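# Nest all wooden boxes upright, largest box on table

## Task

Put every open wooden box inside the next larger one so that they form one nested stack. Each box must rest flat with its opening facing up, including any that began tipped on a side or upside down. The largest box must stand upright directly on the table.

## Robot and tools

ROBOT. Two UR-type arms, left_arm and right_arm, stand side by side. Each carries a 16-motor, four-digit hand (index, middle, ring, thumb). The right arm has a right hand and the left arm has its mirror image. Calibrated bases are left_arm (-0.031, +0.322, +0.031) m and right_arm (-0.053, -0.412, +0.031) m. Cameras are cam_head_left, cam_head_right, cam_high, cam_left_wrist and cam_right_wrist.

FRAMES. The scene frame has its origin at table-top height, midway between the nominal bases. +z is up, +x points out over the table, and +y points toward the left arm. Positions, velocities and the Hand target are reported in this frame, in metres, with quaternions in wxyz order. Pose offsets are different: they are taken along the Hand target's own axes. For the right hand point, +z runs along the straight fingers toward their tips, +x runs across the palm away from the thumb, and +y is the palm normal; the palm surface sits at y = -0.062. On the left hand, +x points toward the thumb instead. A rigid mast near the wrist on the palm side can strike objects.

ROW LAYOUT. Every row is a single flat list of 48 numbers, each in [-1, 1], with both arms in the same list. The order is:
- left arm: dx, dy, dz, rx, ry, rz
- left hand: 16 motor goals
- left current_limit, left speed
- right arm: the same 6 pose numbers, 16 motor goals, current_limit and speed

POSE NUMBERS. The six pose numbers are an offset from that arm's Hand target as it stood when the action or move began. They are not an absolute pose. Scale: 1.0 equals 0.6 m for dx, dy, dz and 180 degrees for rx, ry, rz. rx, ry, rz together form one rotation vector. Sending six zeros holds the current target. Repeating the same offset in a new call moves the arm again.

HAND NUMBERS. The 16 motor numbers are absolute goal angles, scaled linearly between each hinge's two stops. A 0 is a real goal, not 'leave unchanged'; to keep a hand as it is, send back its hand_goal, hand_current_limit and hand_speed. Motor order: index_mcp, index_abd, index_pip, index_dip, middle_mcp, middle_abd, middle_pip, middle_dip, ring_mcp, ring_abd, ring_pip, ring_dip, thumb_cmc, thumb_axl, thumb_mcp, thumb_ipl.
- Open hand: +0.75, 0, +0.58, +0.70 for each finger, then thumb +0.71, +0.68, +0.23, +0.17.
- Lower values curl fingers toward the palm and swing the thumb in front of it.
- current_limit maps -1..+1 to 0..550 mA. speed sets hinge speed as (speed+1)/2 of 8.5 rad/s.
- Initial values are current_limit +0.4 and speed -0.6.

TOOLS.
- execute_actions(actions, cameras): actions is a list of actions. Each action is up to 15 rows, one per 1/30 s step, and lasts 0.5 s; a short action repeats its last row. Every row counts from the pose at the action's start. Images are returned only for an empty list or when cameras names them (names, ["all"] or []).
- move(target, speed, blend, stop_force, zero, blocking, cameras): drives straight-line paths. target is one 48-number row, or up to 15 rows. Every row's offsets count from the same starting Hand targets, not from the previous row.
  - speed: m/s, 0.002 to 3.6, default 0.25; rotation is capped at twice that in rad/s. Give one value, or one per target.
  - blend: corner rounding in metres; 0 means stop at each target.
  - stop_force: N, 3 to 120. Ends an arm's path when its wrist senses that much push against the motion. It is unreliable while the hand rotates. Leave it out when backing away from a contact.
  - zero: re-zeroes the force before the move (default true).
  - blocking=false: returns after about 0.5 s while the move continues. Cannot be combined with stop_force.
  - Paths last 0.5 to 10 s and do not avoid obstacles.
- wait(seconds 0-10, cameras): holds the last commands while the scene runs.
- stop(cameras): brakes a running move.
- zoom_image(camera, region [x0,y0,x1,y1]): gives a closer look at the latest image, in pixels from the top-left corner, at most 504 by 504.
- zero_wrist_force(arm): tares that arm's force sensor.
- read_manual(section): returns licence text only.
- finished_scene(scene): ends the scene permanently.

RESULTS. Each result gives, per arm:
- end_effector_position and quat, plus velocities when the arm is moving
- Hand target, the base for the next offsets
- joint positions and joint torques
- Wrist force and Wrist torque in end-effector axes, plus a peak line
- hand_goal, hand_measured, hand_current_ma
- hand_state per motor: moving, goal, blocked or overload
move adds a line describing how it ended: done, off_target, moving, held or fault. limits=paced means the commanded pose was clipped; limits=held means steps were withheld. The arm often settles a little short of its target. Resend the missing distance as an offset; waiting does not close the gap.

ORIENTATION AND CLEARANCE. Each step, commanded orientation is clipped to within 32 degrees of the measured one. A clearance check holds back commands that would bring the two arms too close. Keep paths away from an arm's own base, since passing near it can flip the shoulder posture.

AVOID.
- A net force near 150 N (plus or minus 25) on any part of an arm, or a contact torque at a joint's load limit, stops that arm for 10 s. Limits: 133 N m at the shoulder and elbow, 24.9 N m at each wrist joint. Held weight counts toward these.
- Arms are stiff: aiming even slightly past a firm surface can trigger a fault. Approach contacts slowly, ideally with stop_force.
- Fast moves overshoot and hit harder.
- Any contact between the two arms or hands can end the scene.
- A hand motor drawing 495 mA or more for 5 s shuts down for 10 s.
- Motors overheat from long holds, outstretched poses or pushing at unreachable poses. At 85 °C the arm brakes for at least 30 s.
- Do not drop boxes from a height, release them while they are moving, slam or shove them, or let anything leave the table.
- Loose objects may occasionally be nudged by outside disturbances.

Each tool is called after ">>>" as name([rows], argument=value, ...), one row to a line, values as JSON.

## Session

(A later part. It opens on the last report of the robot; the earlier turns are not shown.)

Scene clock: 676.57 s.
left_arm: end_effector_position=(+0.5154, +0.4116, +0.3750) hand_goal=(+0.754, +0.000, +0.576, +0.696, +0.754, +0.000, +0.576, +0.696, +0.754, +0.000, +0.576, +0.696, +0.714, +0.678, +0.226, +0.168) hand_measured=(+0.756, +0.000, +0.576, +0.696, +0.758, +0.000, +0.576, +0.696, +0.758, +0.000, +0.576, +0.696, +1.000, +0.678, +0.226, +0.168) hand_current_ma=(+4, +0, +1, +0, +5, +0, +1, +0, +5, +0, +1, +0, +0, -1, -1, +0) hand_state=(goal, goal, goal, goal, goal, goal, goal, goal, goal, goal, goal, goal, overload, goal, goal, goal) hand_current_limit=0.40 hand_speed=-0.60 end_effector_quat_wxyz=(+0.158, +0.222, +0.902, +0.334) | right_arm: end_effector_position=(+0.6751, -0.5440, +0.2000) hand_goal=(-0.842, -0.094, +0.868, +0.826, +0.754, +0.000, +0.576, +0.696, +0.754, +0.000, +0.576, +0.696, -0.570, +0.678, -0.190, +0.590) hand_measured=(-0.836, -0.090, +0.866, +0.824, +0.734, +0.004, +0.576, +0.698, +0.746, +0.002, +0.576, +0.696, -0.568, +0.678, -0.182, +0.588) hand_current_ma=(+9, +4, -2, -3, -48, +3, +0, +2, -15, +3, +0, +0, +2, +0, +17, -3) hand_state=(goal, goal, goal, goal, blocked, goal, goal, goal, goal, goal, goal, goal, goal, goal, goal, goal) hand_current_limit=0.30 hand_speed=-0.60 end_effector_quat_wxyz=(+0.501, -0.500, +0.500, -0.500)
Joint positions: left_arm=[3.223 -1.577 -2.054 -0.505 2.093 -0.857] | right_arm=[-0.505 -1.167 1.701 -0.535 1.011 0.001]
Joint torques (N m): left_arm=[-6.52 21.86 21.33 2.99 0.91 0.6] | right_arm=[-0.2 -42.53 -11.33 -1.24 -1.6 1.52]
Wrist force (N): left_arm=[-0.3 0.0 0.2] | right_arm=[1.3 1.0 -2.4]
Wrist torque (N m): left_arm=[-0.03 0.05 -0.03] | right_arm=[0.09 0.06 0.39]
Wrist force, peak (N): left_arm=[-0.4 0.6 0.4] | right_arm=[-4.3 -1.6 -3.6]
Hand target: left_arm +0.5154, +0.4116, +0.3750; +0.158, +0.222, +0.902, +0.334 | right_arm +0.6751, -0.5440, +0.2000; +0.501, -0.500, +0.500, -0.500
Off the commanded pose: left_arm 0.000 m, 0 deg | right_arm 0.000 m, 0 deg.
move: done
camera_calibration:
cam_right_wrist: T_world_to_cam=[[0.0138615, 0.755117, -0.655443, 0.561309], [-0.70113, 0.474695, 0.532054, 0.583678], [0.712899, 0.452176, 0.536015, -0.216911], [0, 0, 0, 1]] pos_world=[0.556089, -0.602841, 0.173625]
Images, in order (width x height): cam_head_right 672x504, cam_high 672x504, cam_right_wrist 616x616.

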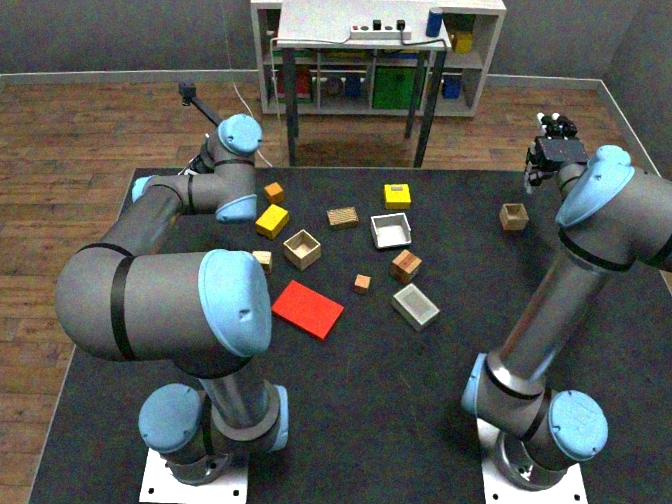

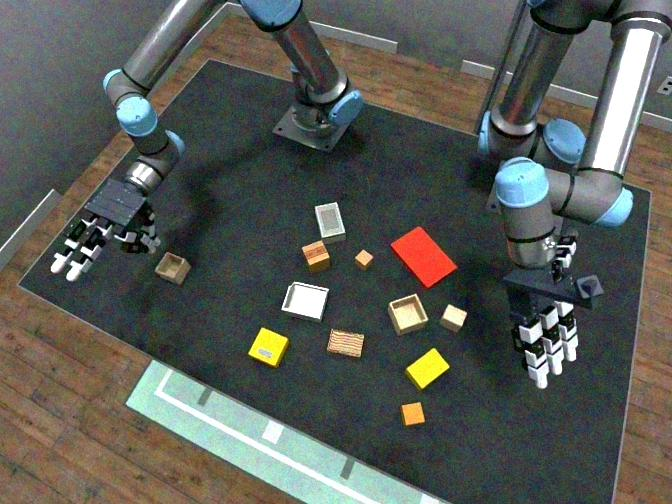

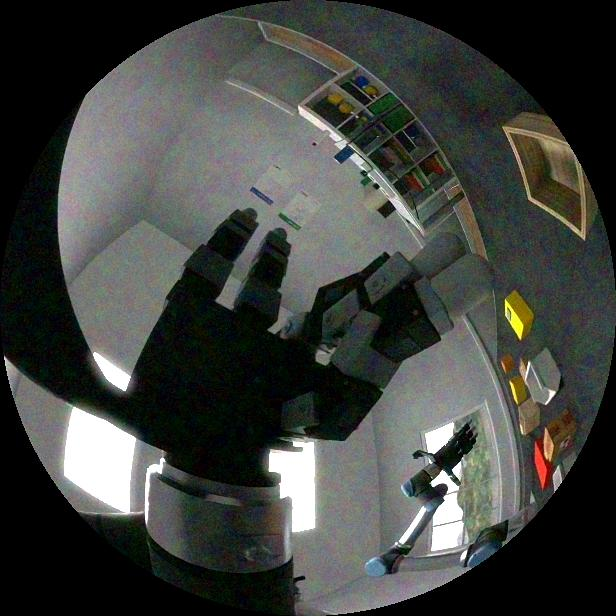

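>>> move(target=[0,0,0,0,0,0, 0.754,0,0.576,0.696,0.754,0,0.576,0.696,0.754,0,0.576,0.696,0.714,0.678,0.226,0.168,0.4,-0.6, -0.0117,0.1333,0.004,0,0,0, -0.8425,-0.095,0.8686,0.826,0.754,0,0.576,0.696,0.754,0,0.576,0.696,-0.571,0.678,-0.191,0.589,0.3,-0.6], speed=0.2, cameras=["cam_right_wrist"])

>>> zoom_image(camera="cam_right_wrist", region=[370, 100, 610, 340])

Scene clock: 696.20 s.
left_arm: end_effector_position=(+0.5154, +0.4116, +0.3750) hand_goal=(+0.754, +0.000, +0.576, +0.696, +0.754, +0.000, +0.576, +0.696, +0.754, +0.000, +0.576, +0.696, +0.714, +0.678, +0.226, +0.168) hand_measured=(+0.756, +0.000, +0.576, +0.696, +0.758, +0.000, +0.576, +0.696, +0.758, +0.000, +0.576, +0.696, +1.000, +0.678, +0.226, +0.168) hand_current_ma=(+4, +0, +1, +0, +5, +0, +1, +0, +5, +0, +1, +0, +0, -1, -1, +0) hand_state=(goal, goal, goal, goal, goal, goal, goal, goal, goal, goal, goal, goal, overload, goal, goal, goal) hand_current_limit=0.40 hand_speed=-0.60 end_effector_quat_wxyz=(+0.158, +0.222, +0.902, +0.334) | right_arm: end_effector_position=(+0.6776, -0.5368, +0.1201) hand_goal=(-0.842, -0.094, +0.868, +0.826, +0.754, +0.000, +0.576, +0.696, +0.754, +0.000, +0.576, +0.696, -0.570, +0.678, -0.190, +0.590) hand_measured=(-0.836, -0.090, +0.866, +0.824, +0.736, +0.004, +0.576, +0.698, +0.744, +0.002, +0.576, +0.696, -0.568, +0.678, -0.182, +0.588) hand_current_ma=(+9, +4, -2, -3, -41, +3, +0, +2, -19, +3, +0, +0, +2, +0, +17, -3) hand_state=(goal, goal, goal, goal, goal, goal, goal, goal, goal, goal, goal, goal, goal, goal, goal, goal) hand_current_limit=0.30 hand_speed=-0.60 end_effector_quat_wxyz=(+0.501, -0.500, +0.500, -0.500)
Joint positions: left_arm=[3.223 -1.577 -2.054 -0.505 2.093 -0.857] | right_arm=[-0.491 -1.055 1.773 -0.72 1.025 0.001]
Joint torques (N m): left_arm=[-6.2 22.63 21.96 2.82 0.71 0.59] | right_arm=[-9.64 -28.74 -17.37 -3.33 -1.89 0.71]
Wrist force (N): left_arm=[-0.2 0.0 0.1] | right_arm=[1.4 1.3 -2.2]
Wrist torque (N m): left_arm=[-0.01 0.03 -0.02] | right_arm=[0.10 0.07 0.37]
Wrist force, peak (N): left_arm=[-0.4 0.7 0.3] | right_arm=[1.1 3.9 -2.0]
Hand target: left_arm +0.5154, +0.4116, +0.3750; +0.158, +0.222, +0.902, +0.334 | right_arm +0.6776, -0.5369, +0.1200; +0.501, -0.500, +0.500, -0.500
Off the commanded pose: left_arm 0.000 m, 0 deg | right_arm 0.000 m, 0 deg.
move: done
camera_calibration:
cam_right_wrist: T_world_to_cam=[[0.0137644, 0.755184, -0.655368, 0.503631], [-0.701081, 0.474621, 0.532184, 0.624418], [0.712949, 0.452141, 0.535978, -0.17905], [0, 0, 0, 1]] pos_world=[0.558489, -0.59574, 0.0937255]
Images, in order (width x height): cam_right_wrist 616x616.

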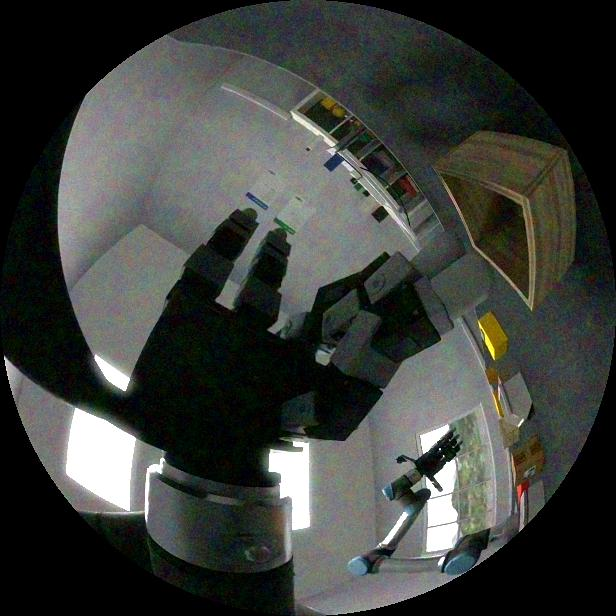

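Scaled by 2.100 from the camera's 616x616 image, which has a finer 880x880 frame.

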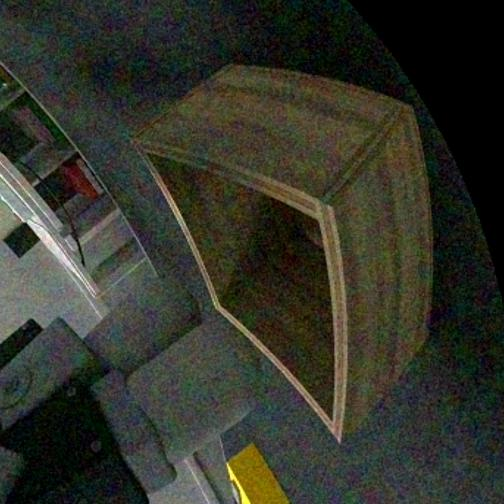

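>>> move(target=[0,0,0,0,0,0, 0.754,0,0.576,0.696,0.754,0,0.576,0.696,0.754,0,0.576,0.696,0.714,0.678,0.226,0.168,0.4,-0.6, 0,0.075,0.0025,0,0,0, -0.8425,-0.095,0.8686,0.826,0.754,0,0.576,0.696,0.754,0,0.576,0.696,-0.571,0.678,-0.191,0.589,0.3,-0.6], speed=0.06, stop_force=5, cameras=["cam_right_wrist"])

>>> zoom_image(camera="cam_right_wrist", region=[350, 120, 590, 360])

Scene clock: 731.73 s.
left_arm: end_effector_position=(+0.5154, +0.4116, +0.3750) hand_goal=(+0.754, +0.000, +0.576, +0.696, +0.754, +0.000, +0.576, +0.696, +0.754, +0.000, +0.576, +0.696, +0.714, +0.678, +0.226, +0.168) hand_measured=(+0.756, +0.000, +0.576, +0.696, +0.758, +0.000, +0.576, +0.696, +0.758, +0.000, +0.576, +0.696, +1.000, +0.678, +0.226, +0.168) hand_current_ma=(+4, +0, +1, +0, +5, +0, +1, +0, +5, +0, +1, +0, +0, -1, -1, +0) hand_state=(goal, goal, goal, goal, goal, goal, goal, goal, goal, goal, goal, goal, overload, goal, goal, goal) hand_current_limit=0.40 hand_speed=-0.60 end_effector_quat_wxyz=(+0.158, +0.222, +0.902, +0.334) | right_arm: end_effector_position=(+0.6791, -0.5369, +0.0750) hand_goal=(-0.842, -0.094, +0.868, +0.826, +0.754, +0.000, +0.576, +0.696, +0.754, +0.000, +0.576, +0.696, -0.570, +0.678, -0.190, +0.590) hand_measured=(-0.836, -0.090, +0.866, +0.824, +0.736, +0.004, +0.576, +0.698, +0.744, +0.002, +0.576, +0.696, -0.568, +0.678, -0.182, +0.588) hand_current_ma=(+9, +4, -2, -3, -41, +3, +0, +2, -19, +3, +0, +0, +2, +0, +17, -3) hand_state=(goal, goal, goal, goal, goal, goal, goal, goal, goal, goal, goal, goal, goal, goal, goal, goal) hand_current_limit=0.30 hand_speed=-0.60 end_effector_quat_wxyz=(+0.501, -0.500, +0.500, -0.500)
Joint positions: left_arm=[3.223 -1.577 -2.054 -0.505 2.093 -0.857] | right_arm=[-0.489 -0.977 1.793 -0.818 1.027 0.001]
Joint torques (N m): left_arm=[-5.45 22.62 22.1 3.16 0.94 0.69] | right_arm=[4.51 -42.63 -23.29 -1.14 1.01 1.11]
Wrist force (N): left_arm=[-0.4 0.3 0.2] | right_arm=[1.3 1.3 -2.1]
Wrist torque (N m): left_arm=[0.00 0.05 -0.03] | right_arm=[0.10 0.08 0.36]
Wrist force, peak (N): left_arm=[-0.5 0.4 0.5] | right_arm=[1.5 2.5 -2.0]
Hand target: left_arm +0.5154, +0.4116, +0.3750; +0.158, +0.222, +0.902, +0.334 | right_arm +0.6791, -0.5369, +0.0750; +0.501, -0.500, +0.500, -0.500
Off the commanded pose: left_arm 0.000 m, 0 deg | right_arm 0.000 m, 0 deg.
move: done
camera_calibration:
cam_right_wrist: T_world_to_cam=[[0.0138707, 0.755181, -0.655369, 0.474066], [-0.701047, 0.4747, 0.532159, 0.649618], [0.712981, 0.452063, 0.536002, -0.156039], [0, 0, 0, 1]] pos_world=[0.560089, -0.59584, 0.0486255]
Images, in order (width x height): cam_right_wrist 616x616.

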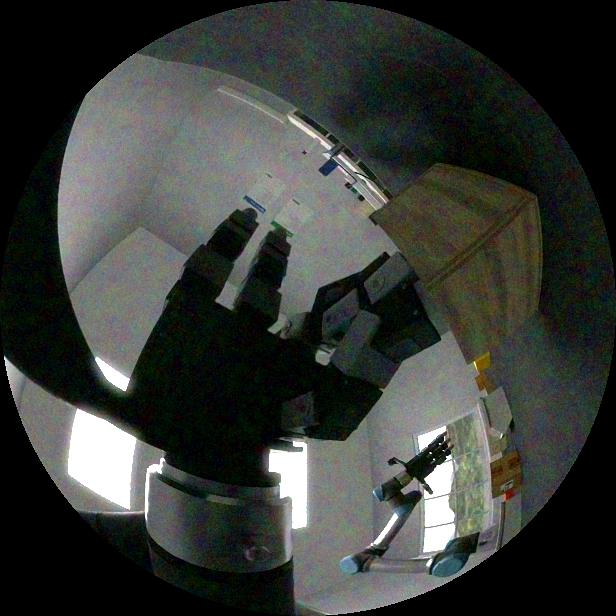

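Scaled by 2.100 from the camera's 616x616 image, which has a finer 880x880 frame.

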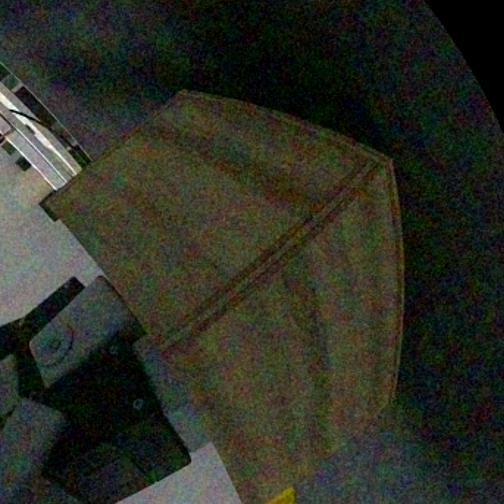

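>>> move(target=[0,0,0,0,0,0, 0.754,0,0.576,0.696,0.754,0,0.576,0.696,0.754,0,0.576,0.696,0.714,0.678,0.226,0.168,0.4,-0.6, 0,0,0,0,0,0, -0.70,-0.095,0.8686,0.826,0.754,0,0.576,0.696,0.754,0,0.576,0.696,-0.571,0.678,-0.05,0.589,0.2,-0.9], cameras=["cam_right_wrist"])

>>> zoom_image(camera="cam_right_wrist", region=[350, 120, 590, 360])

Scene clock: 735.30 s.
left_arm: end_effector_position=(+0.5154, +0.4116, +0.3750) hand_goal=(+0.754, +0.000, +0.576, +0.696, +0.754, +0.000, +0.576, +0.696, +0.754, +0.000, +0.576, +0.696, +0.714, +0.678, +0.226, +0.168) hand_measured=(+0.756, +0.000, +0.576, +0.696, +0.758, +0.000, +0.576, +0.696, +0.758, +0.000, +0.576, +0.696, +1.000, +0.678, +0.226, +0.168) hand_current_ma=(+4, +0, +1, +0, +5, +0, +1, +0, +5, +0, +1, +0, +0, -1, -1, +0) hand_state=(goal, goal, goal, goal, goal, goal, goal, goal, goal, goal, goal, goal, overload, goal, goal, goal) hand_current_limit=0.40 hand_speed=-0.60 end_effector_quat_wxyz=(+0.158, +0.222, +0.902, +0.334) | right_arm: end_effector_position=(+0.6791, -0.5369, +0.0750) hand_goal=(-0.700, -0.094, +0.868, +0.826, +0.754, +0.000, +0.576, +0.696, +0.754, +0.000, +0.576, +0.696, -0.570, +0.678, -0.050, +0.590) hand_measured=(-0.784, -0.090, +0.846, +0.818, +0.736, +0.004, +0.576, +0.698, +0.744, +0.002, +0.576, +0.696, -0.568, +0.678, -0.140, +0.578) hand_current_ma=(-299, +4, -45, -13, -41, +3, +0, +2, -19, +3, +0, +0, +2, +0, -330, -31) hand_state=(blocked, goal, blocked, goal, goal, goal, goal, goal, goal, goal, goal, goal, goal, goal, blocked, goal) hand_current_limit=0.20 hand_speed=-0.90 end_effector_quat_wxyz=(+0.501, -0.500, +0.500, -0.500)
Joint positions: left_arm=[3.223 -1.577 -2.054 -0.505 2.093 -0.857] | right_arm=[-0.489 -0.977 1.793 -0.818 1.027 0.001]
Joint torques (N m): left_arm=[-5.7 22.37 21.18 2.92 0.86 0.77] | right_arm=[-5.82 -41.13 -21.58 -2.76 -1.54 1.11]
Wrist force (N): left_arm=[-0.3 0.1 0.3] | right_arm=[0.9 -2.7 -1.6]
Wrist torque (N m): left_arm=[-0.01 0.06 -0.03] | right_arm=[-0.18 0.09 0.41]
Wrist force, peak (N): left_arm=[-0.4 0.4 0.3] | right_arm=[1.2 -3.2 -2.0]
Hand target: left_arm +0.5154, +0.4116, +0.3750; +0.158, +0.222, +0.902, +0.334 | right_arm +0.6791, -0.5369, +0.0750; +0.501, -0.500, +0.500, -0.500
Off the commanded pose: left_arm 0.000 m, 0 deg | right_arm 0.000 m, 0 deg.
move: done
camera_calibration:
cam_right_wrist: T_world_to_cam=[[0.0138615, 0.755117, -0.655443, 0.474037], [-0.70113, 0.474695, 0.532054, 0.649666], [0.712899, 0.452176, 0.536015, -0.155926], [0, 0, 0, 1]] pos_world=[0.560089, -0.595841, 0.0486254]
Images, in order (width x height): cam_right_wrist 616x616.

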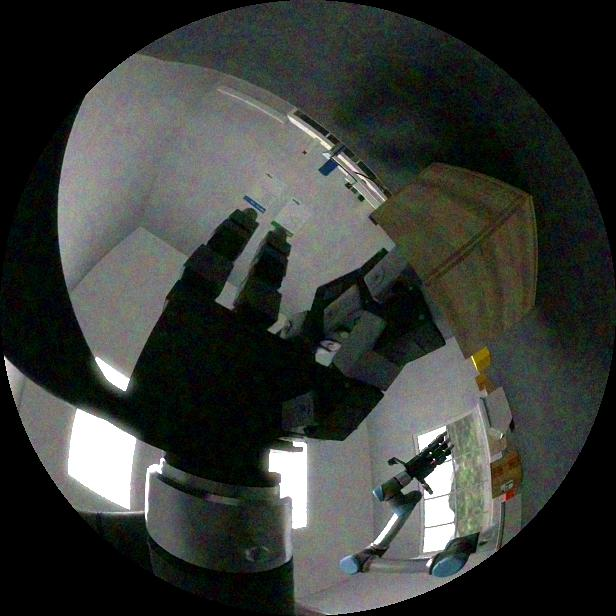

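Scaled by 2.100 from the camera's 616x616 image, which has a finer 880x880 frame.

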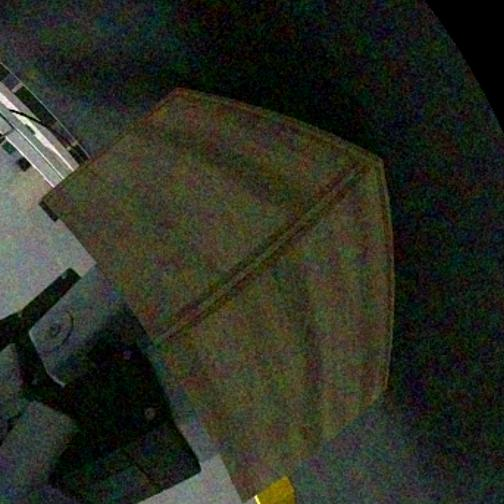

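>>> move(target=[0,0,0,0,0,0, 0.754,0,0.576,0.696,0.754,0,0.576,0.696,0.754,0,0.576,0.696,0.714,0.678,0.226,0.168,0.4,-0.6, 0,-0.1,0,0,0,0, -0.70,-0.095,0.8686,0.826,0.754,0,0.576,0.696,0.754,0,0.576,0.696,-0.571,0.678,-0.05,0.589,0.2,-0.9], speed=0.08, cameras=["cam_right_wrist","cam_head_right","cam_high"])

>>> zoom_image(camera="cam_right_wrist", region=[350, 120, 590, 360])

>>> zoom_image(camera="cam_head_right", region=[470, 140, 590, 260])

Scene clock: 742.10 s.
left_arm: end_effector_position=(+0.5154, +0.4116, +0.3750) hand_goal=(+0.754, +0.000, +0.576, +0.696, +0.754, +0.000, +0.576, +0.696, +0.754, +0.000, +0.576, +0.696, +0.714, +0.678, +0.226, +0.168) hand_measured=(+0.756, +0.000, +0.576, +0.696, +0.758, +0.000, +0.576, +0.696, +0.758, +0.000, +0.576, +0.696, +1.000, +0.678, +0.226, +0.168) hand_current_ma=(+4, +0, +1, +0, +5, +0, +1, +0, +5, +0, +1, +0, +0, -1, -1, +0) hand_state=(goal, goal, goal, goal, goal, goal, goal, goal, goal, goal, goal, goal, overload, goal, goal, goal) hand_current_limit=0.40 hand_speed=-0.60 end_effector_quat_wxyz=(+0.158, +0.222, +0.902, +0.334) | right_arm: end_effector_position=(+0.6791, -0.5369, +0.1350) hand_goal=(-0.700, -0.094, +0.868, +0.826, +0.754, +0.000, +0.576, +0.696, +0.754, +0.000, +0.576, +0.696, -0.570, +0.678, -0.050, +0.590) hand_measured=(-0.784, -0.090, +0.836, +0.810, +0.736, +0.004, +0.576, +0.698, +0.744, +0.002, +0.576, +0.696, -0.568, +0.678, -0.124, +0.574) hand_current_ma=(-297, +4, -79, -32, -41, +3, +0, +2, -19, +3, +0, +0, +2, +0, -327, -49) hand_state=(blocked, goal, blocked, goal, goal, goal, goal, goal, goal, goal, goal, goal, goal, goal, blocked, goal) hand_current_limit=0.20 hand_speed=-0.90 end_effector_quat_wxyz=(+0.501, -0.500, +0.499, -0.500)
Joint positions: left_arm=[3.223 -1.577 -2.054 -0.505 2.093 -0.857] | right_arm=[-0.489 -1.075 1.758 -0.684 1.027 0.001]
Joint torques (N m): left_arm=[-7.08 22.34 21.52 2.75 0.91 0.7] | right_arm=[-7.78 -36.21 -9.3 -2.29 -1.68 -0.68]
Wrist force (N): left_arm=[-0.1 0.3 0.3] | right_arm=[1.3 2.2 -2.3]
Wrist torque (N m): left_arm=[0.00 0.02 -0.01] | right_arm=[0.20 0.08 0.35]
Wrist force, peak (N): left_arm=[-0.6 0.3 0.3] | right_arm=[1.3 3.7 -2.3]
Hand target: left_arm +0.5154, +0.4116, +0.3750; +0.158, +0.222, +0.902, +0.334 | right_arm +0.6791, -0.5369, +0.1350; +0.501, -0.500, +0.500, -0.500
Off the commanded pose: left_arm 0.000 m, 0 deg | right_arm 0.000 m, 0 deg.
move: done
camera_calibration:
cam_right_wrist: T_world_to_cam=[[0.0140066, 0.755079, -0.655484, 0.513264], [-0.701168, 0.474776, 0.531931, 0.617826], [0.712858, 0.452154, 0.536088, -0.188086], [0, 0, 0, 1]] pos_world=[0.56009, -0.595841, 0.108625]
Images, in order (width x height): cam_head_right 672x504, cam_high 672x504, cam_right_wrist 616x616.

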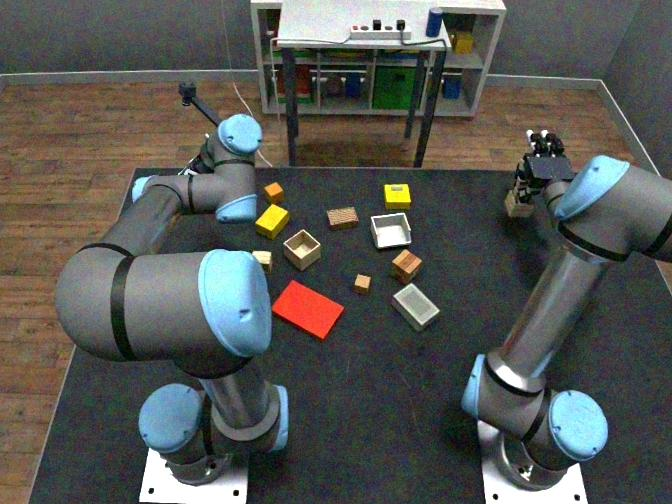

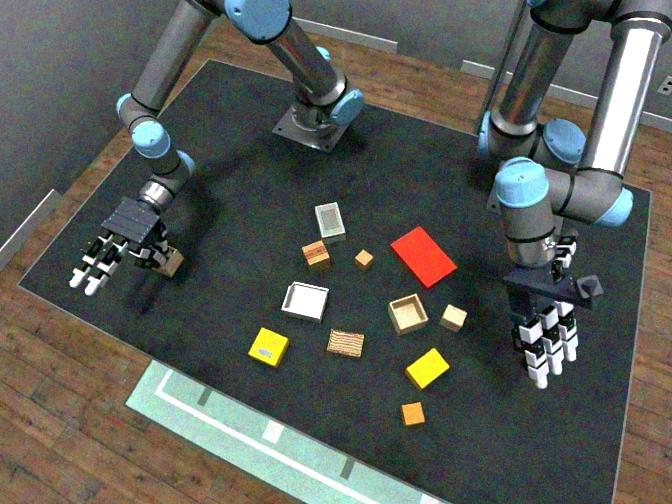

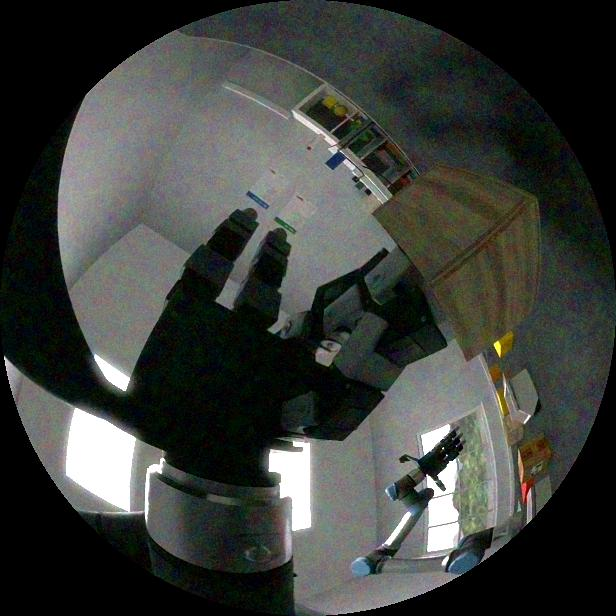

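Scaled by 2.100 from the camera's 616x616 image, which has a finer 880x880 frame.

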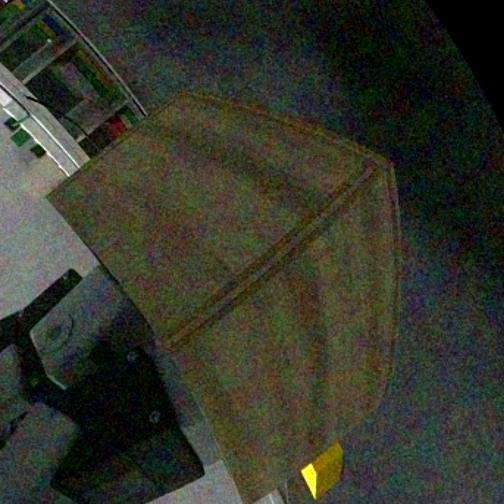

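Scaled by 4.200.

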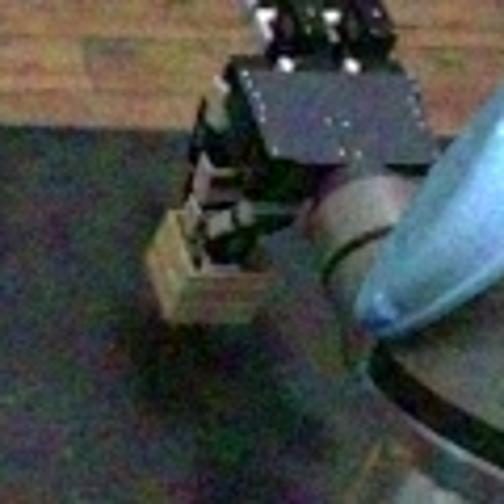

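>>> move([
  [0,0,0,0,0,0, 0.754,0,0.576,0.696,0.754,0,0.576,0.696,0.754,0,0.576,0.696,0.714,0.678,0.226,0.168,0.4,-0.6, -0.1667,-0.1,-0.05,0,-0.04,0, -0.70,-0.095,0.8686,0.826,0.754,0,0.576,0.696,0.754,0,0.576,0.696,-0.571,0.678,-0.05,0.589,0.2,-0.9],
  [0,0,0,0,0,0, 0.754,0,0.576,0.696,0.754,0,0.576,0.696,0.754,0,0.576,0.696,0.714,0.678,0.226,0.168,0.4,-0.6, -0.6667,-0.1,-0.1167,0,-0.15,0, -0.70,-0.095,0.8686,0.826,0.754,0,0.576,0.696,0.754,0,0.576,0.696,-0.571,0.678,-0.05,0.589,0.2,-0.9],
], speed=0.25, blend=0.04, cameras=[])

Scene clock: 757.00 s.
left_arm: end_effector_position=(+0.5154, +0.4116, +0.3750) hand_goal=(+0.754, +0.000, +0.576, +0.696, +0.754, +0.000, +0.576, +0.696, +0.754, +0.000, +0.576, +0.696, +0.714, +0.678, +0.226, +0.168) hand_measured=(+0.756, +0.000, +0.576, +0.696, +0.758, +0.000, +0.576, +0.696, +0.758, +0.000, +0.576, +0.696, +1.000, +0.678, +0.226, +0.168) hand_current_ma=(+4, +0, +1, +0, +5, +0, +1, +0, +5, +0, +1, +0, +0, -1, -1, +0) hand_state=(goal, goal, goal, goal, goal, goal, goal, goal, goal, goal, goal, goal, overload, goal, goal, goal) hand_current_limit=0.40 hand_speed=-0.60 end_effector_quat_wxyz=(+0.158, +0.222, +0.902, +0.334) | right_arm: end_effector_position=(+0.6086, -0.1371, +0.1950) hand_goal=(-0.700, -0.094, +0.868, +0.826, +0.754, +0.000, +0.576, +0.696, +0.754, +0.000, +0.576, +0.696, -0.570, +0.678, -0.050, +0.590) hand_measured=(-0.784, -0.090, +0.836, +0.810, +0.736, +0.002, +0.576, +0.698, +0.744, +0.002, +0.576, +0.696, -0.568, +0.678, -0.124, +0.574) hand_current_ma=(-297, +3, -79, -33, -41, +2, +0, +2, -19, +2, +0, +0, +1, +0, -326, -50) hand_state=(blocked, goal, blocked, goal, goal, goal, goal, goal, goal, goal, goal, goal, goal, goal, blocked, goal) hand_current_limit=0.20 hand_speed=-0.90 end_effector_quat_wxyz=(+0.603, -0.603, +0.369, -0.369)
Joint positions: left_arm=[3.223 -1.577 -2.054 -0.505 2.093 -0.857] | right_arm=[0.09 -1.226 1.802 -0.577 1.135 0]
Joint torques (N m): left_arm=[-7.41 23.11 20.5 2.77 0.77 0.64] | right_arm=[8.5 -37.43 -14.92 -3.4 -1.66 -0.85]
Wrist force (N): left_arm=[-0.3 0.1 0.4] | right_arm=[1.2 1.9 -2.1]
Wrist torque (N m): left_arm=[-0.03 0.06 -0.03] | right_arm=[0.16 0.06 0.45]
Wrist force, peak (N): left_arm=[-0.5 0.5 0.4] | right_arm=[3.0 3.4 -1.7]
Hand target: left_arm +0.5154, +0.4116, +0.3750; +0.158, +0.222, +0.902, +0.334 | right_arm +0.6086, -0.1370, +0.1950; +0.603, -0.603, +0.369, -0.369
Off the commanded pose: left_arm 0.000 m, 0 deg | right_arm 0.000 m, 0 deg.
move: done
No camera images: "cameras" was empty.

>>> move(target=[0,0,0,0,0,0, 0.754,0,0.576,0.696,0.754,0,0.576,0.696,0.754,0,0.576,0.696,0.714,0.678,0.226,0.168,0.4,-0.6, -0.4637,0.05,0.1028,0,-0.1,0, -0.70,-0.095,0.8686,0.826,0.754,0,0.576,0.696,0.754,0,0.576,0.696,-0.571,0.678,-0.05,0.589,0.2,-0.9], speed=0.22, cameras=["all"])

>>> zoom_image(camera="cam_right_wrist", region=[350, 100, 616, 366])

>>> zoom_image(camera="cam_head_right", region=[250, 150, 370, 270])

>>> zoom_image(camera="cam_high", region=[340, 240, 470, 370])

Scene clock: 764.53 s.
left_arm: end_effector_position=(+0.5154, +0.4116, +0.3750) hand_goal=(+0.754, +0.000, +0.576, +0.696, +0.754, +0.000, +0.576, +0.696, +0.754, +0.000, +0.576, +0.696, +0.714, +0.678, +0.226, +0.168) hand_measured=(+0.756, +0.000, +0.576, +0.696, +0.758, +0.000, +0.576, +0.696, +0.758, +0.000, +0.576, +0.696, +1.000, +0.678, +0.226, +0.168) hand_current_ma=(+4, +0, +1, +0, +5, +0, +1, +0, +5, +0, +1, +0, +0, -1, -1, +0) hand_state=(goal, goal, goal, goal, goal, goal, goal, goal, goal, goal, goal, goal, overload, goal, goal, goal) hand_current_limit=0.40 hand_speed=-0.60 end_effector_quat_wxyz=(+0.158, +0.222, +0.902, +0.334) | right_arm: end_effector_position=(+0.5370, +0.1387, +0.1650) hand_goal=(-0.700, -0.094, +0.868, +0.826, +0.754, +0.000, +0.576, +0.696, +0.754, +0.000, +0.576, +0.696, -0.570, +0.678, -0.050, +0.590) hand_measured=(-0.784, -0.090, +0.836, +0.810, +0.736, +0.002, +0.576, +0.698, +0.744, +0.002, +0.576, +0.696, -0.568, +0.678, -0.124, +0.574) hand_current_ma=(-297, +3, -80, -33, -41, +2, +0, +2, -19, +2, +0, +0, +1, +0, -325, -50) hand_state=(blocked, goal, blocked, goal, goal, goal, goal, goal, goal, goal, goal, goal, goal, goal, blocked, goal) hand_current_limit=0.20 hand_speed=-0.90 end_effector_quat_wxyz=(+0.654, -0.653, +0.270, -0.271)
Joint positions: left_arm=[3.223 -1.577 -2.054 -0.505 2.093 -0.857] | right_arm=[0.52 -1.005 1.547 -0.543 1.25 0]
Joint torques (N m): left_arm=[-7.05 21.97 21.22 2.84 0.86 0.75] | right_arm=[6.51 -37.67 -25.28 -3.67 -1.97 -0.87]
Wrist force (N): left_arm=[-0.4 0.4 0.4] | right_arm=[1.5 1.8 -2.2]
Wrist torque (N m): left_arm=[0.01 0.07 -0.04] | right_arm=[0.15 0.03 0.46]
Wrist force, peak (N): left_arm=[-0.6 0.4 0.4] | right_arm=[3.6 1.7 -2.8]
Hand target: left_arm +0.5154, +0.4116, +0.3750; +0.158, +0.222, +0.902, +0.334 | right_arm +0.5370, +0.1388, +0.1650; +0.654, -0.653, +0.270, -0.271
Off the commanded pose: left_arm 0.000 m, 0 deg | right_arm 0.000 m, 0 deg.
move: done
camera_calibration:
cam_right_wrist: T_world_to_cam=[[-0.523801, 0.54343, -0.655985, 0.343019], [-0.831652, -0.159576, 0.531875, 0.339469], [0.184357, 0.824147, 0.535531, -0.176019], [0, 0, 0, 1]] pos_world=[0.494444, 0.0128304, 0.138724]

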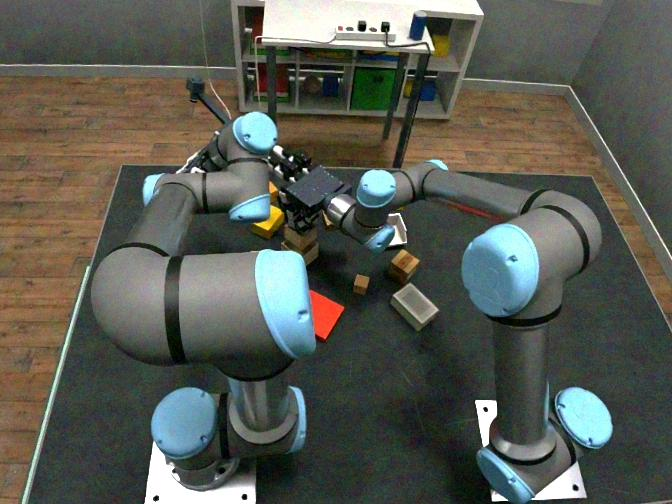

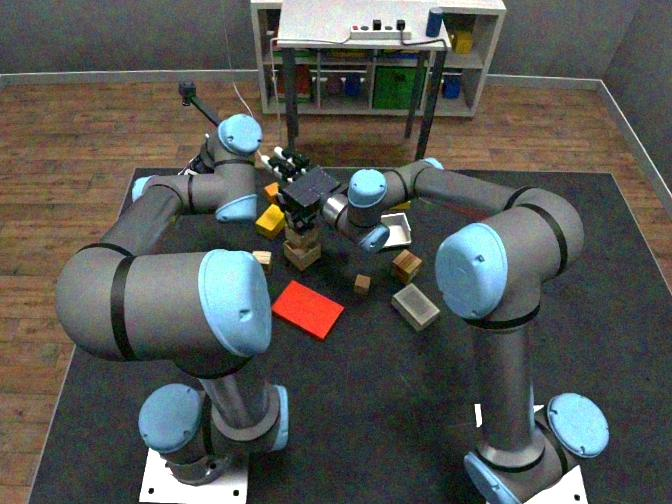

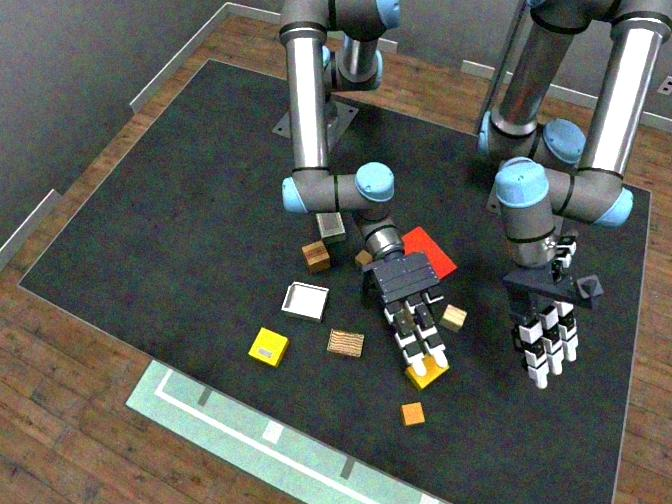

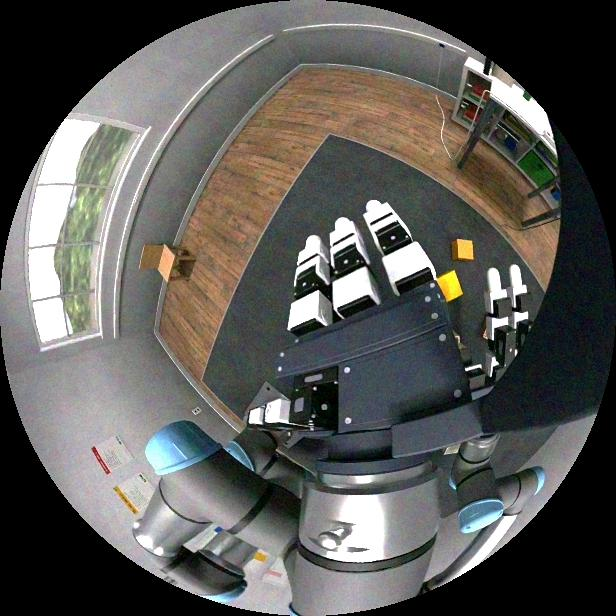

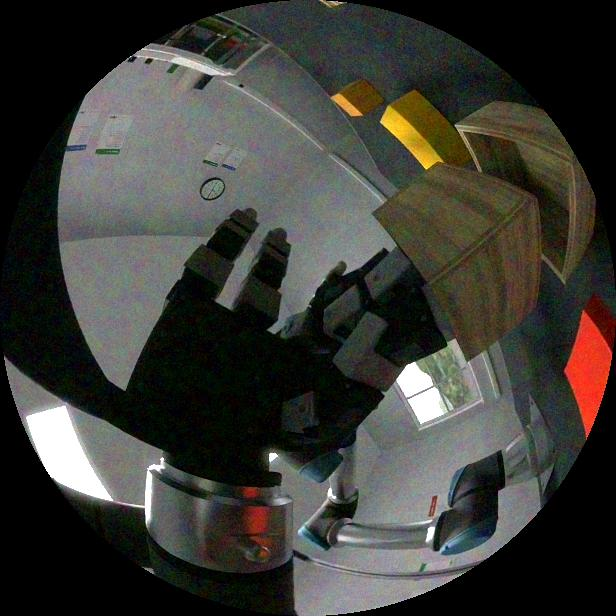

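Scaled by 1.895 from the camera's 616x616 image, which has a finer 880x880 frame.

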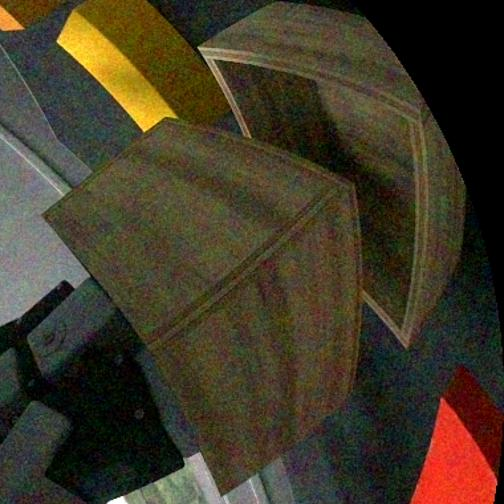

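Scaled by 4.200.

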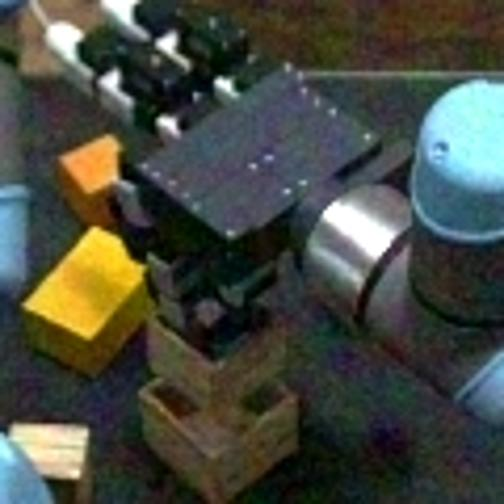

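Scaled by 3.877.

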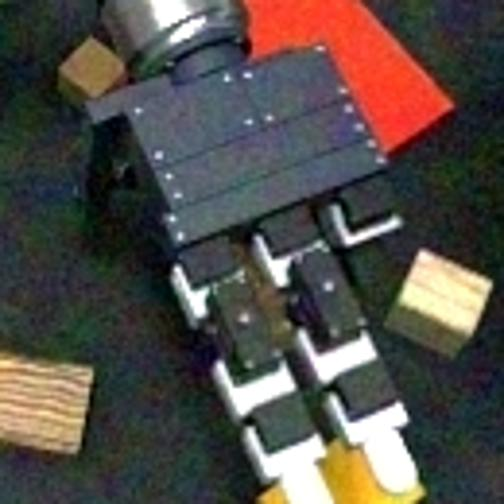

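>>> move(target=[0,0,0,0,0,0, 0.754,0,0.576,0.696,0.754,0,0.576,0.696,0.754,0,0.576,0.696,0.714,0.678,0.226,0.168,0.4,-0.6, 0,0.0433,0,0,0,0, -0.70,-0.095,0.8686,0.826,0.754,0,0.576,0.696,0.754,0,0.576,0.696,-0.571,0.678,-0.05,0.589,0.2,-0.9], speed=0.1, stop_force=4, cameras=["cam_right_wrist","cam_head_right","cam_head_left"])

>>> zoom_image(camera="cam_right_wrist", region=[360, 120, 600, 360])

>>> zoom_image(camera="cam_head_right", region=[270, 210, 340, 280])

>>> zoom_image(camera="cam_right_wrist", region=[490, 140, 590, 240])

Scene clock: 800.40 s.
left_arm: end_effector_position=(+0.5154, +0.4116, +0.3750) hand_goal=(+0.754, +0.000, +0.576, +0.696, +0.754, +0.000, +0.576, +0.696, +0.754, +0.000, +0.576, +0.696, +0.714, +0.678, +0.226, +0.168) hand_measured=(+0.756, +0.000, +0.576, +0.696, +0.758, +0.000, +0.576, +0.696, +0.758, +0.000, +0.576, +0.696, +1.000, +0.678, +0.226, +0.168) hand_current_ma=(+4, +0, +1, +0, +5, +0, +1, +0, +5, +0, +1, +0, +0, -1, -1, +0) hand_state=(goal, goal, goal, goal, goal, goal, goal, goal, goal, goal, goal, goal, overload, goal, goal, goal) hand_current_limit=0.40 hand_speed=-0.60 end_effector_quat_wxyz=(+0.158, +0.222, +0.902, +0.334) | right_arm: end_effector_position=(+0.5370, +0.1388, +0.1390) hand_goal=(-0.700, -0.094, +0.868, +0.826, +0.754, +0.000, +0.576, +0.696, +0.754, +0.000, +0.576, +0.696, -0.570, +0.678, -0.050, +0.590) hand_measured=(-0.784, -0.090, +0.836, +0.810, +0.736, +0.002, +0.576, +0.698, +0.744, +0.002, +0.576, +0.696, -0.568, +0.678, -0.124, +0.574) hand_current_ma=(-297, +3, -80, -33, -41, +2, +0, +2, -19, +2, +0, +0, +1, +0, -325, -50) hand_state=(blocked, goal, blocked, goal, goal, goal, goal, goal, goal, goal, goal, goal, goal, goal, blocked, goal) hand_current_limit=0.20 hand_speed=-0.90 end_effector_quat_wxyz=(+0.654, -0.653, +0.270, -0.271)
Joint positions: left_arm=[3.223 -1.577 -2.054 -0.505 2.093 -0.857] | right_arm=[0.52 -0.972 1.569 -0.598 1.25 0]
Joint torques (N m): left_arm=[-7.43 22.94 21.88 2.86 1.01 0.61] | right_arm=[3.29 -49.93 -27.01 -1 -1.18 -0.22]
Wrist force (N): left_arm=[-0.1 0.5 0.3] | right_arm=[1.5 2.1 -2.4]
Wrist torque (N m): left_arm=[0.05 0.02 -0.03] | right_arm=[0.20 0.04 0.47]
Wrist force, peak (N): left_arm=[-0.2 0.8 0.2] | right_arm=[1.4 2.6 -2.6]
Hand target: left_arm +0.5154, +0.4116, +0.3750; +0.158, +0.222, +0.902, +0.334 | right_arm +0.5370, +0.1388, +0.1390; +0.654, -0.653, +0.270, -0.271
Off the commanded pose: left_arm 0.000 m, 0 deg | right_arm 0.000 m, 0 deg.
move: done
camera_calibration:
cam_right_wrist: T_world_to_cam=[[-0.523922, 0.543283, -0.65601, 0.325919], [-0.831622, -0.159759, 0.531867, 0.353318], [0.184151, 0.824209, 0.535507, -0.162156], [0, 0, 0, 1]] pos_world=[0.494444, 0.0130302, 0.112724]
Images, in order (width x height): cam_head_left 672x504, cam_head_right 672x504, cam_right_wrist 616x616.

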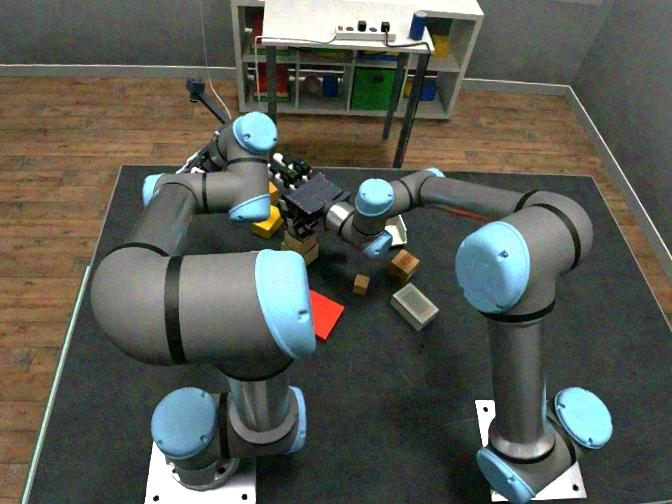

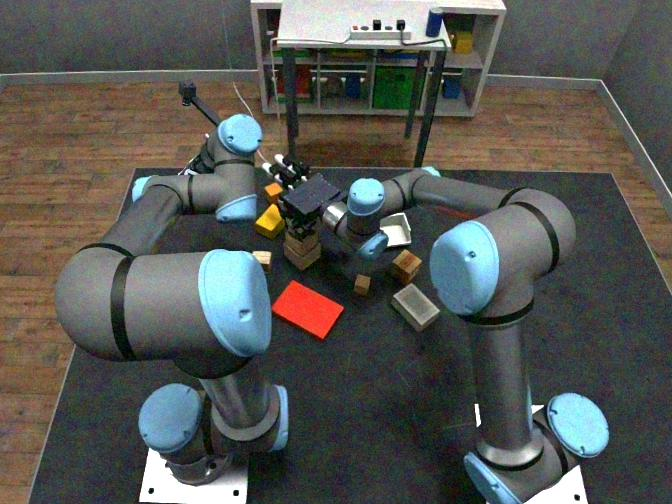

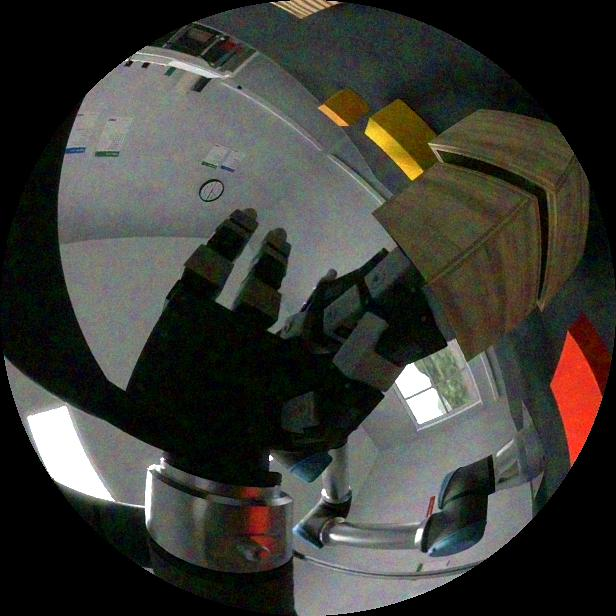

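Scaled by 2.100 from the camera's 616x616 image, which has a finer 880x880 frame.

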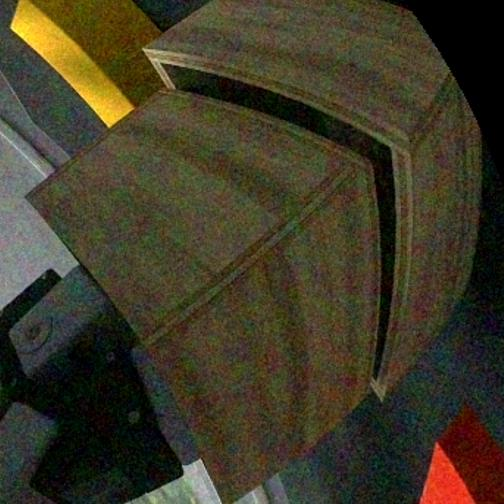

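Scaled by 7.200.

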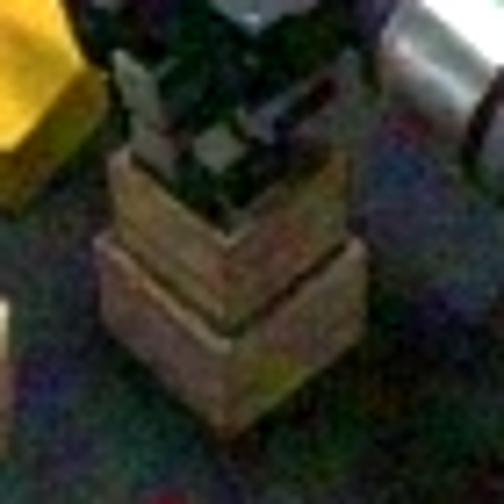

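Scaled by 5.040 from the camera's 616x616 image, which has a finer 880x880 frame.

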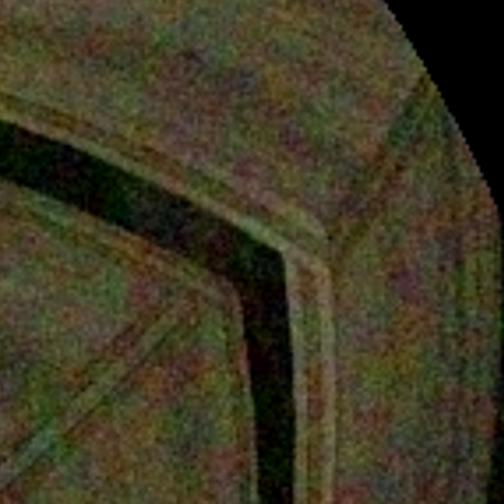

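>>> move([
  [0,0,0,0,0,0, 0.754,0,0.576,0.696,0.754,0,0.576,0.696,0.754,0,0.576,0.696,0.714,0.678,0.226,0.168,0.4,-0.6, 0.0025,0,0,0,0,0, -0.70,-0.095,0.8686,0.826,0.754,0,0.576,0.696,0.754,0,0.576,0.696,-0.571,0.678,-0.05,0.589,0.2,-0.9],
  [0,0,0,0,0,0, 0.754,0,0.576,0.696,0.754,0,0.576,0.696,0.754,0,0.576,0.696,0.714,0.678,0.226,0.168,0.4,-0.6, 0.0025,0.0233,0,0,0,0, -0.70,-0.095,0.8686,0.826,0.754,0,0.576,0.696,0.754,0,0.576,0.696,-0.571,0.678,-0.05,0.589,0.2,-0.9],
], speed=0.02, stop_force=3, cameras=["cam_right_wrist","cam_head_right"])

>>> zoom_image(camera="cam_right_wrist", region=[360, 120, 600, 360])

>>> zoom_image(camera="cam_head_right", region=[270, 210, 340, 280])

Scene clock: 841.60 s.
left_arm: end_effector_position=(+0.5154, +0.4116, +0.3750) hand_goal=(+0.754, +0.000, +0.576, +0.696, +0.754, +0.000, +0.576, +0.696, +0.754, +0.000, +0.576, +0.696, +0.714, +0.678, +0.226, +0.168) hand_measured=(+0.756, +0.000, +0.576, +0.696, +0.758, +0.000, +0.576, +0.696, +0.758, +0.000, +0.576, +0.696, +1.000, +0.678, +0.226, +0.168) hand_current_ma=(+4, +0, +1, +0, +5, +0, +1, +0, +5, +0, +1, +0, +0, -1, -1, +0) hand_state=(goal, goal, goal, goal, goal, goal, goal, goal, goal, goal, goal, goal, overload, goal, goal, goal) hand_current_limit=0.40 hand_speed=-0.60 end_effector_quat_wxyz=(+0.158, +0.222, +0.902, +0.334) | right_arm: end_effector_position=(+0.5381, +0.1378, +0.1285) hand_goal=(-0.700, -0.094, +0.868, +0.826, +0.754, +0.000, +0.576, +0.696, +0.754, +0.000, +0.576, +0.696, -0.570, +0.678, -0.050, +0.590) hand_measured=(-0.784, -0.092, +0.836, +0.810, +0.736, +0.002, +0.576, +0.698, +0.744, +0.002, +0.576, +0.696, -0.566, +0.678, -0.124, +0.572) hand_current_ma=(-297, +1, -80, -33, -41, +2, +0, +2, -19, +2, +0, +0, +4, +0, -325, -52) hand_state=(blocked, goal, blocked, goal, goal, goal, goal, goal, goal, goal, goal, goal, goal, goal, blocked, goal) hand_current_limit=0.20 hand_speed=-0.90 end_effector_quat_wxyz=(+0.654, -0.653, +0.270, -0.271)
Joint positions: left_arm=[3.223 -1.577 -2.054 -0.505 2.093 -0.857] | right_arm=[0.517 -0.958 1.577 -0.62 1.248 0]
Joint torques (N m): left_arm=[-7.28 22.96 22.12 2.94 0.78 0.9] | right_arm=[1.29 -50.18 -27.89 -3.37 0.74 -0.03]
Wrist force (N): left_arm=[-0.5 0.3 0.2] | right_arm=[1.6 1.6 -2.2]
Wrist torque (N m): left_arm=[0.01 0.07 -0.04] | right_arm=[0.13 0.04 0.46]
Wrist force, peak (N): left_arm=[-0.6 0.5 0.4] | right_arm=[2.0 -1.7 -2.7]
Hand target: left_arm +0.5154, +0.4116, +0.3750; +0.158, +0.222, +0.902, +0.334 | right_arm +0.5381, +0.1378, +0.1285; +0.654, -0.653, +0.270, -0.271 (not the last commanded pose)
Off the commanded pose: left_arm 0.000 m, 0 deg | right_arm 0.003 m, 0 deg.
move: contact (right_arm); path passed 1 of 2 targets
camera_calibration:
cam_right_wrist: T_world_to_cam=[[-0.523867, 0.543335, -0.656012, 0.320177], [-0.831635, -0.159662, 0.531875, 0.359646], [0.184246, 0.824194, 0.535498, -0.155876], [0, 0, 0, 1]] pos_world=[0.495544, 0.0119303, 0.102224]
Images, in order (width x height): cam_head_right 672x504, cam_right_wrist 616x616.

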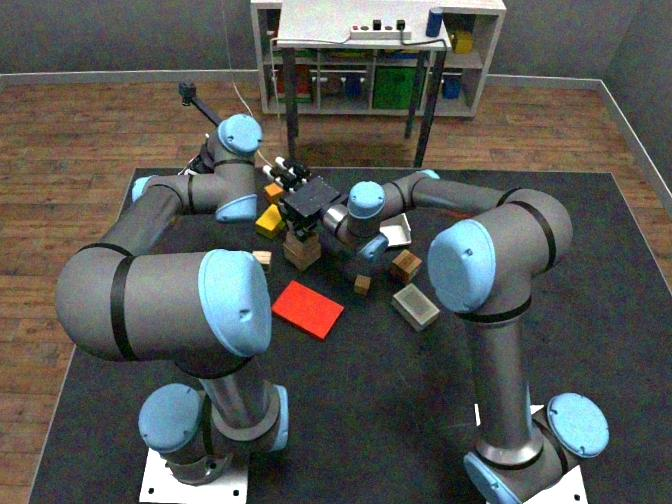

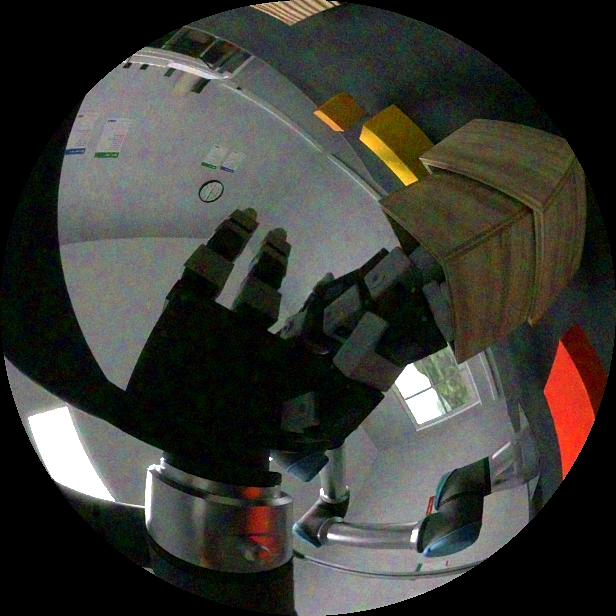

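Scaled by 2.100 from the camera's 616x616 image, which has a finer 880x880 frame.

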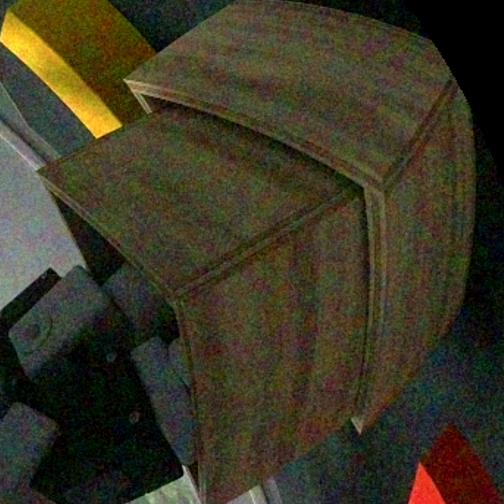

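Scaled by 7.200.

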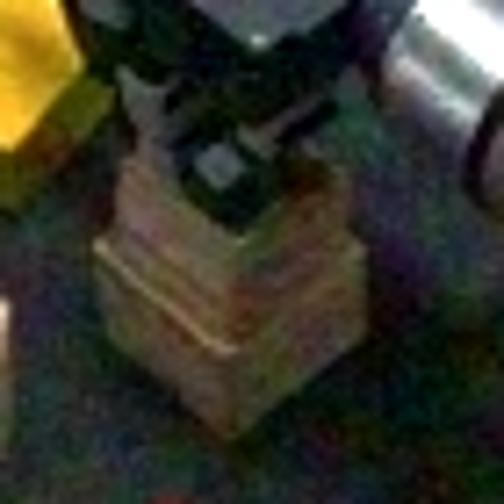

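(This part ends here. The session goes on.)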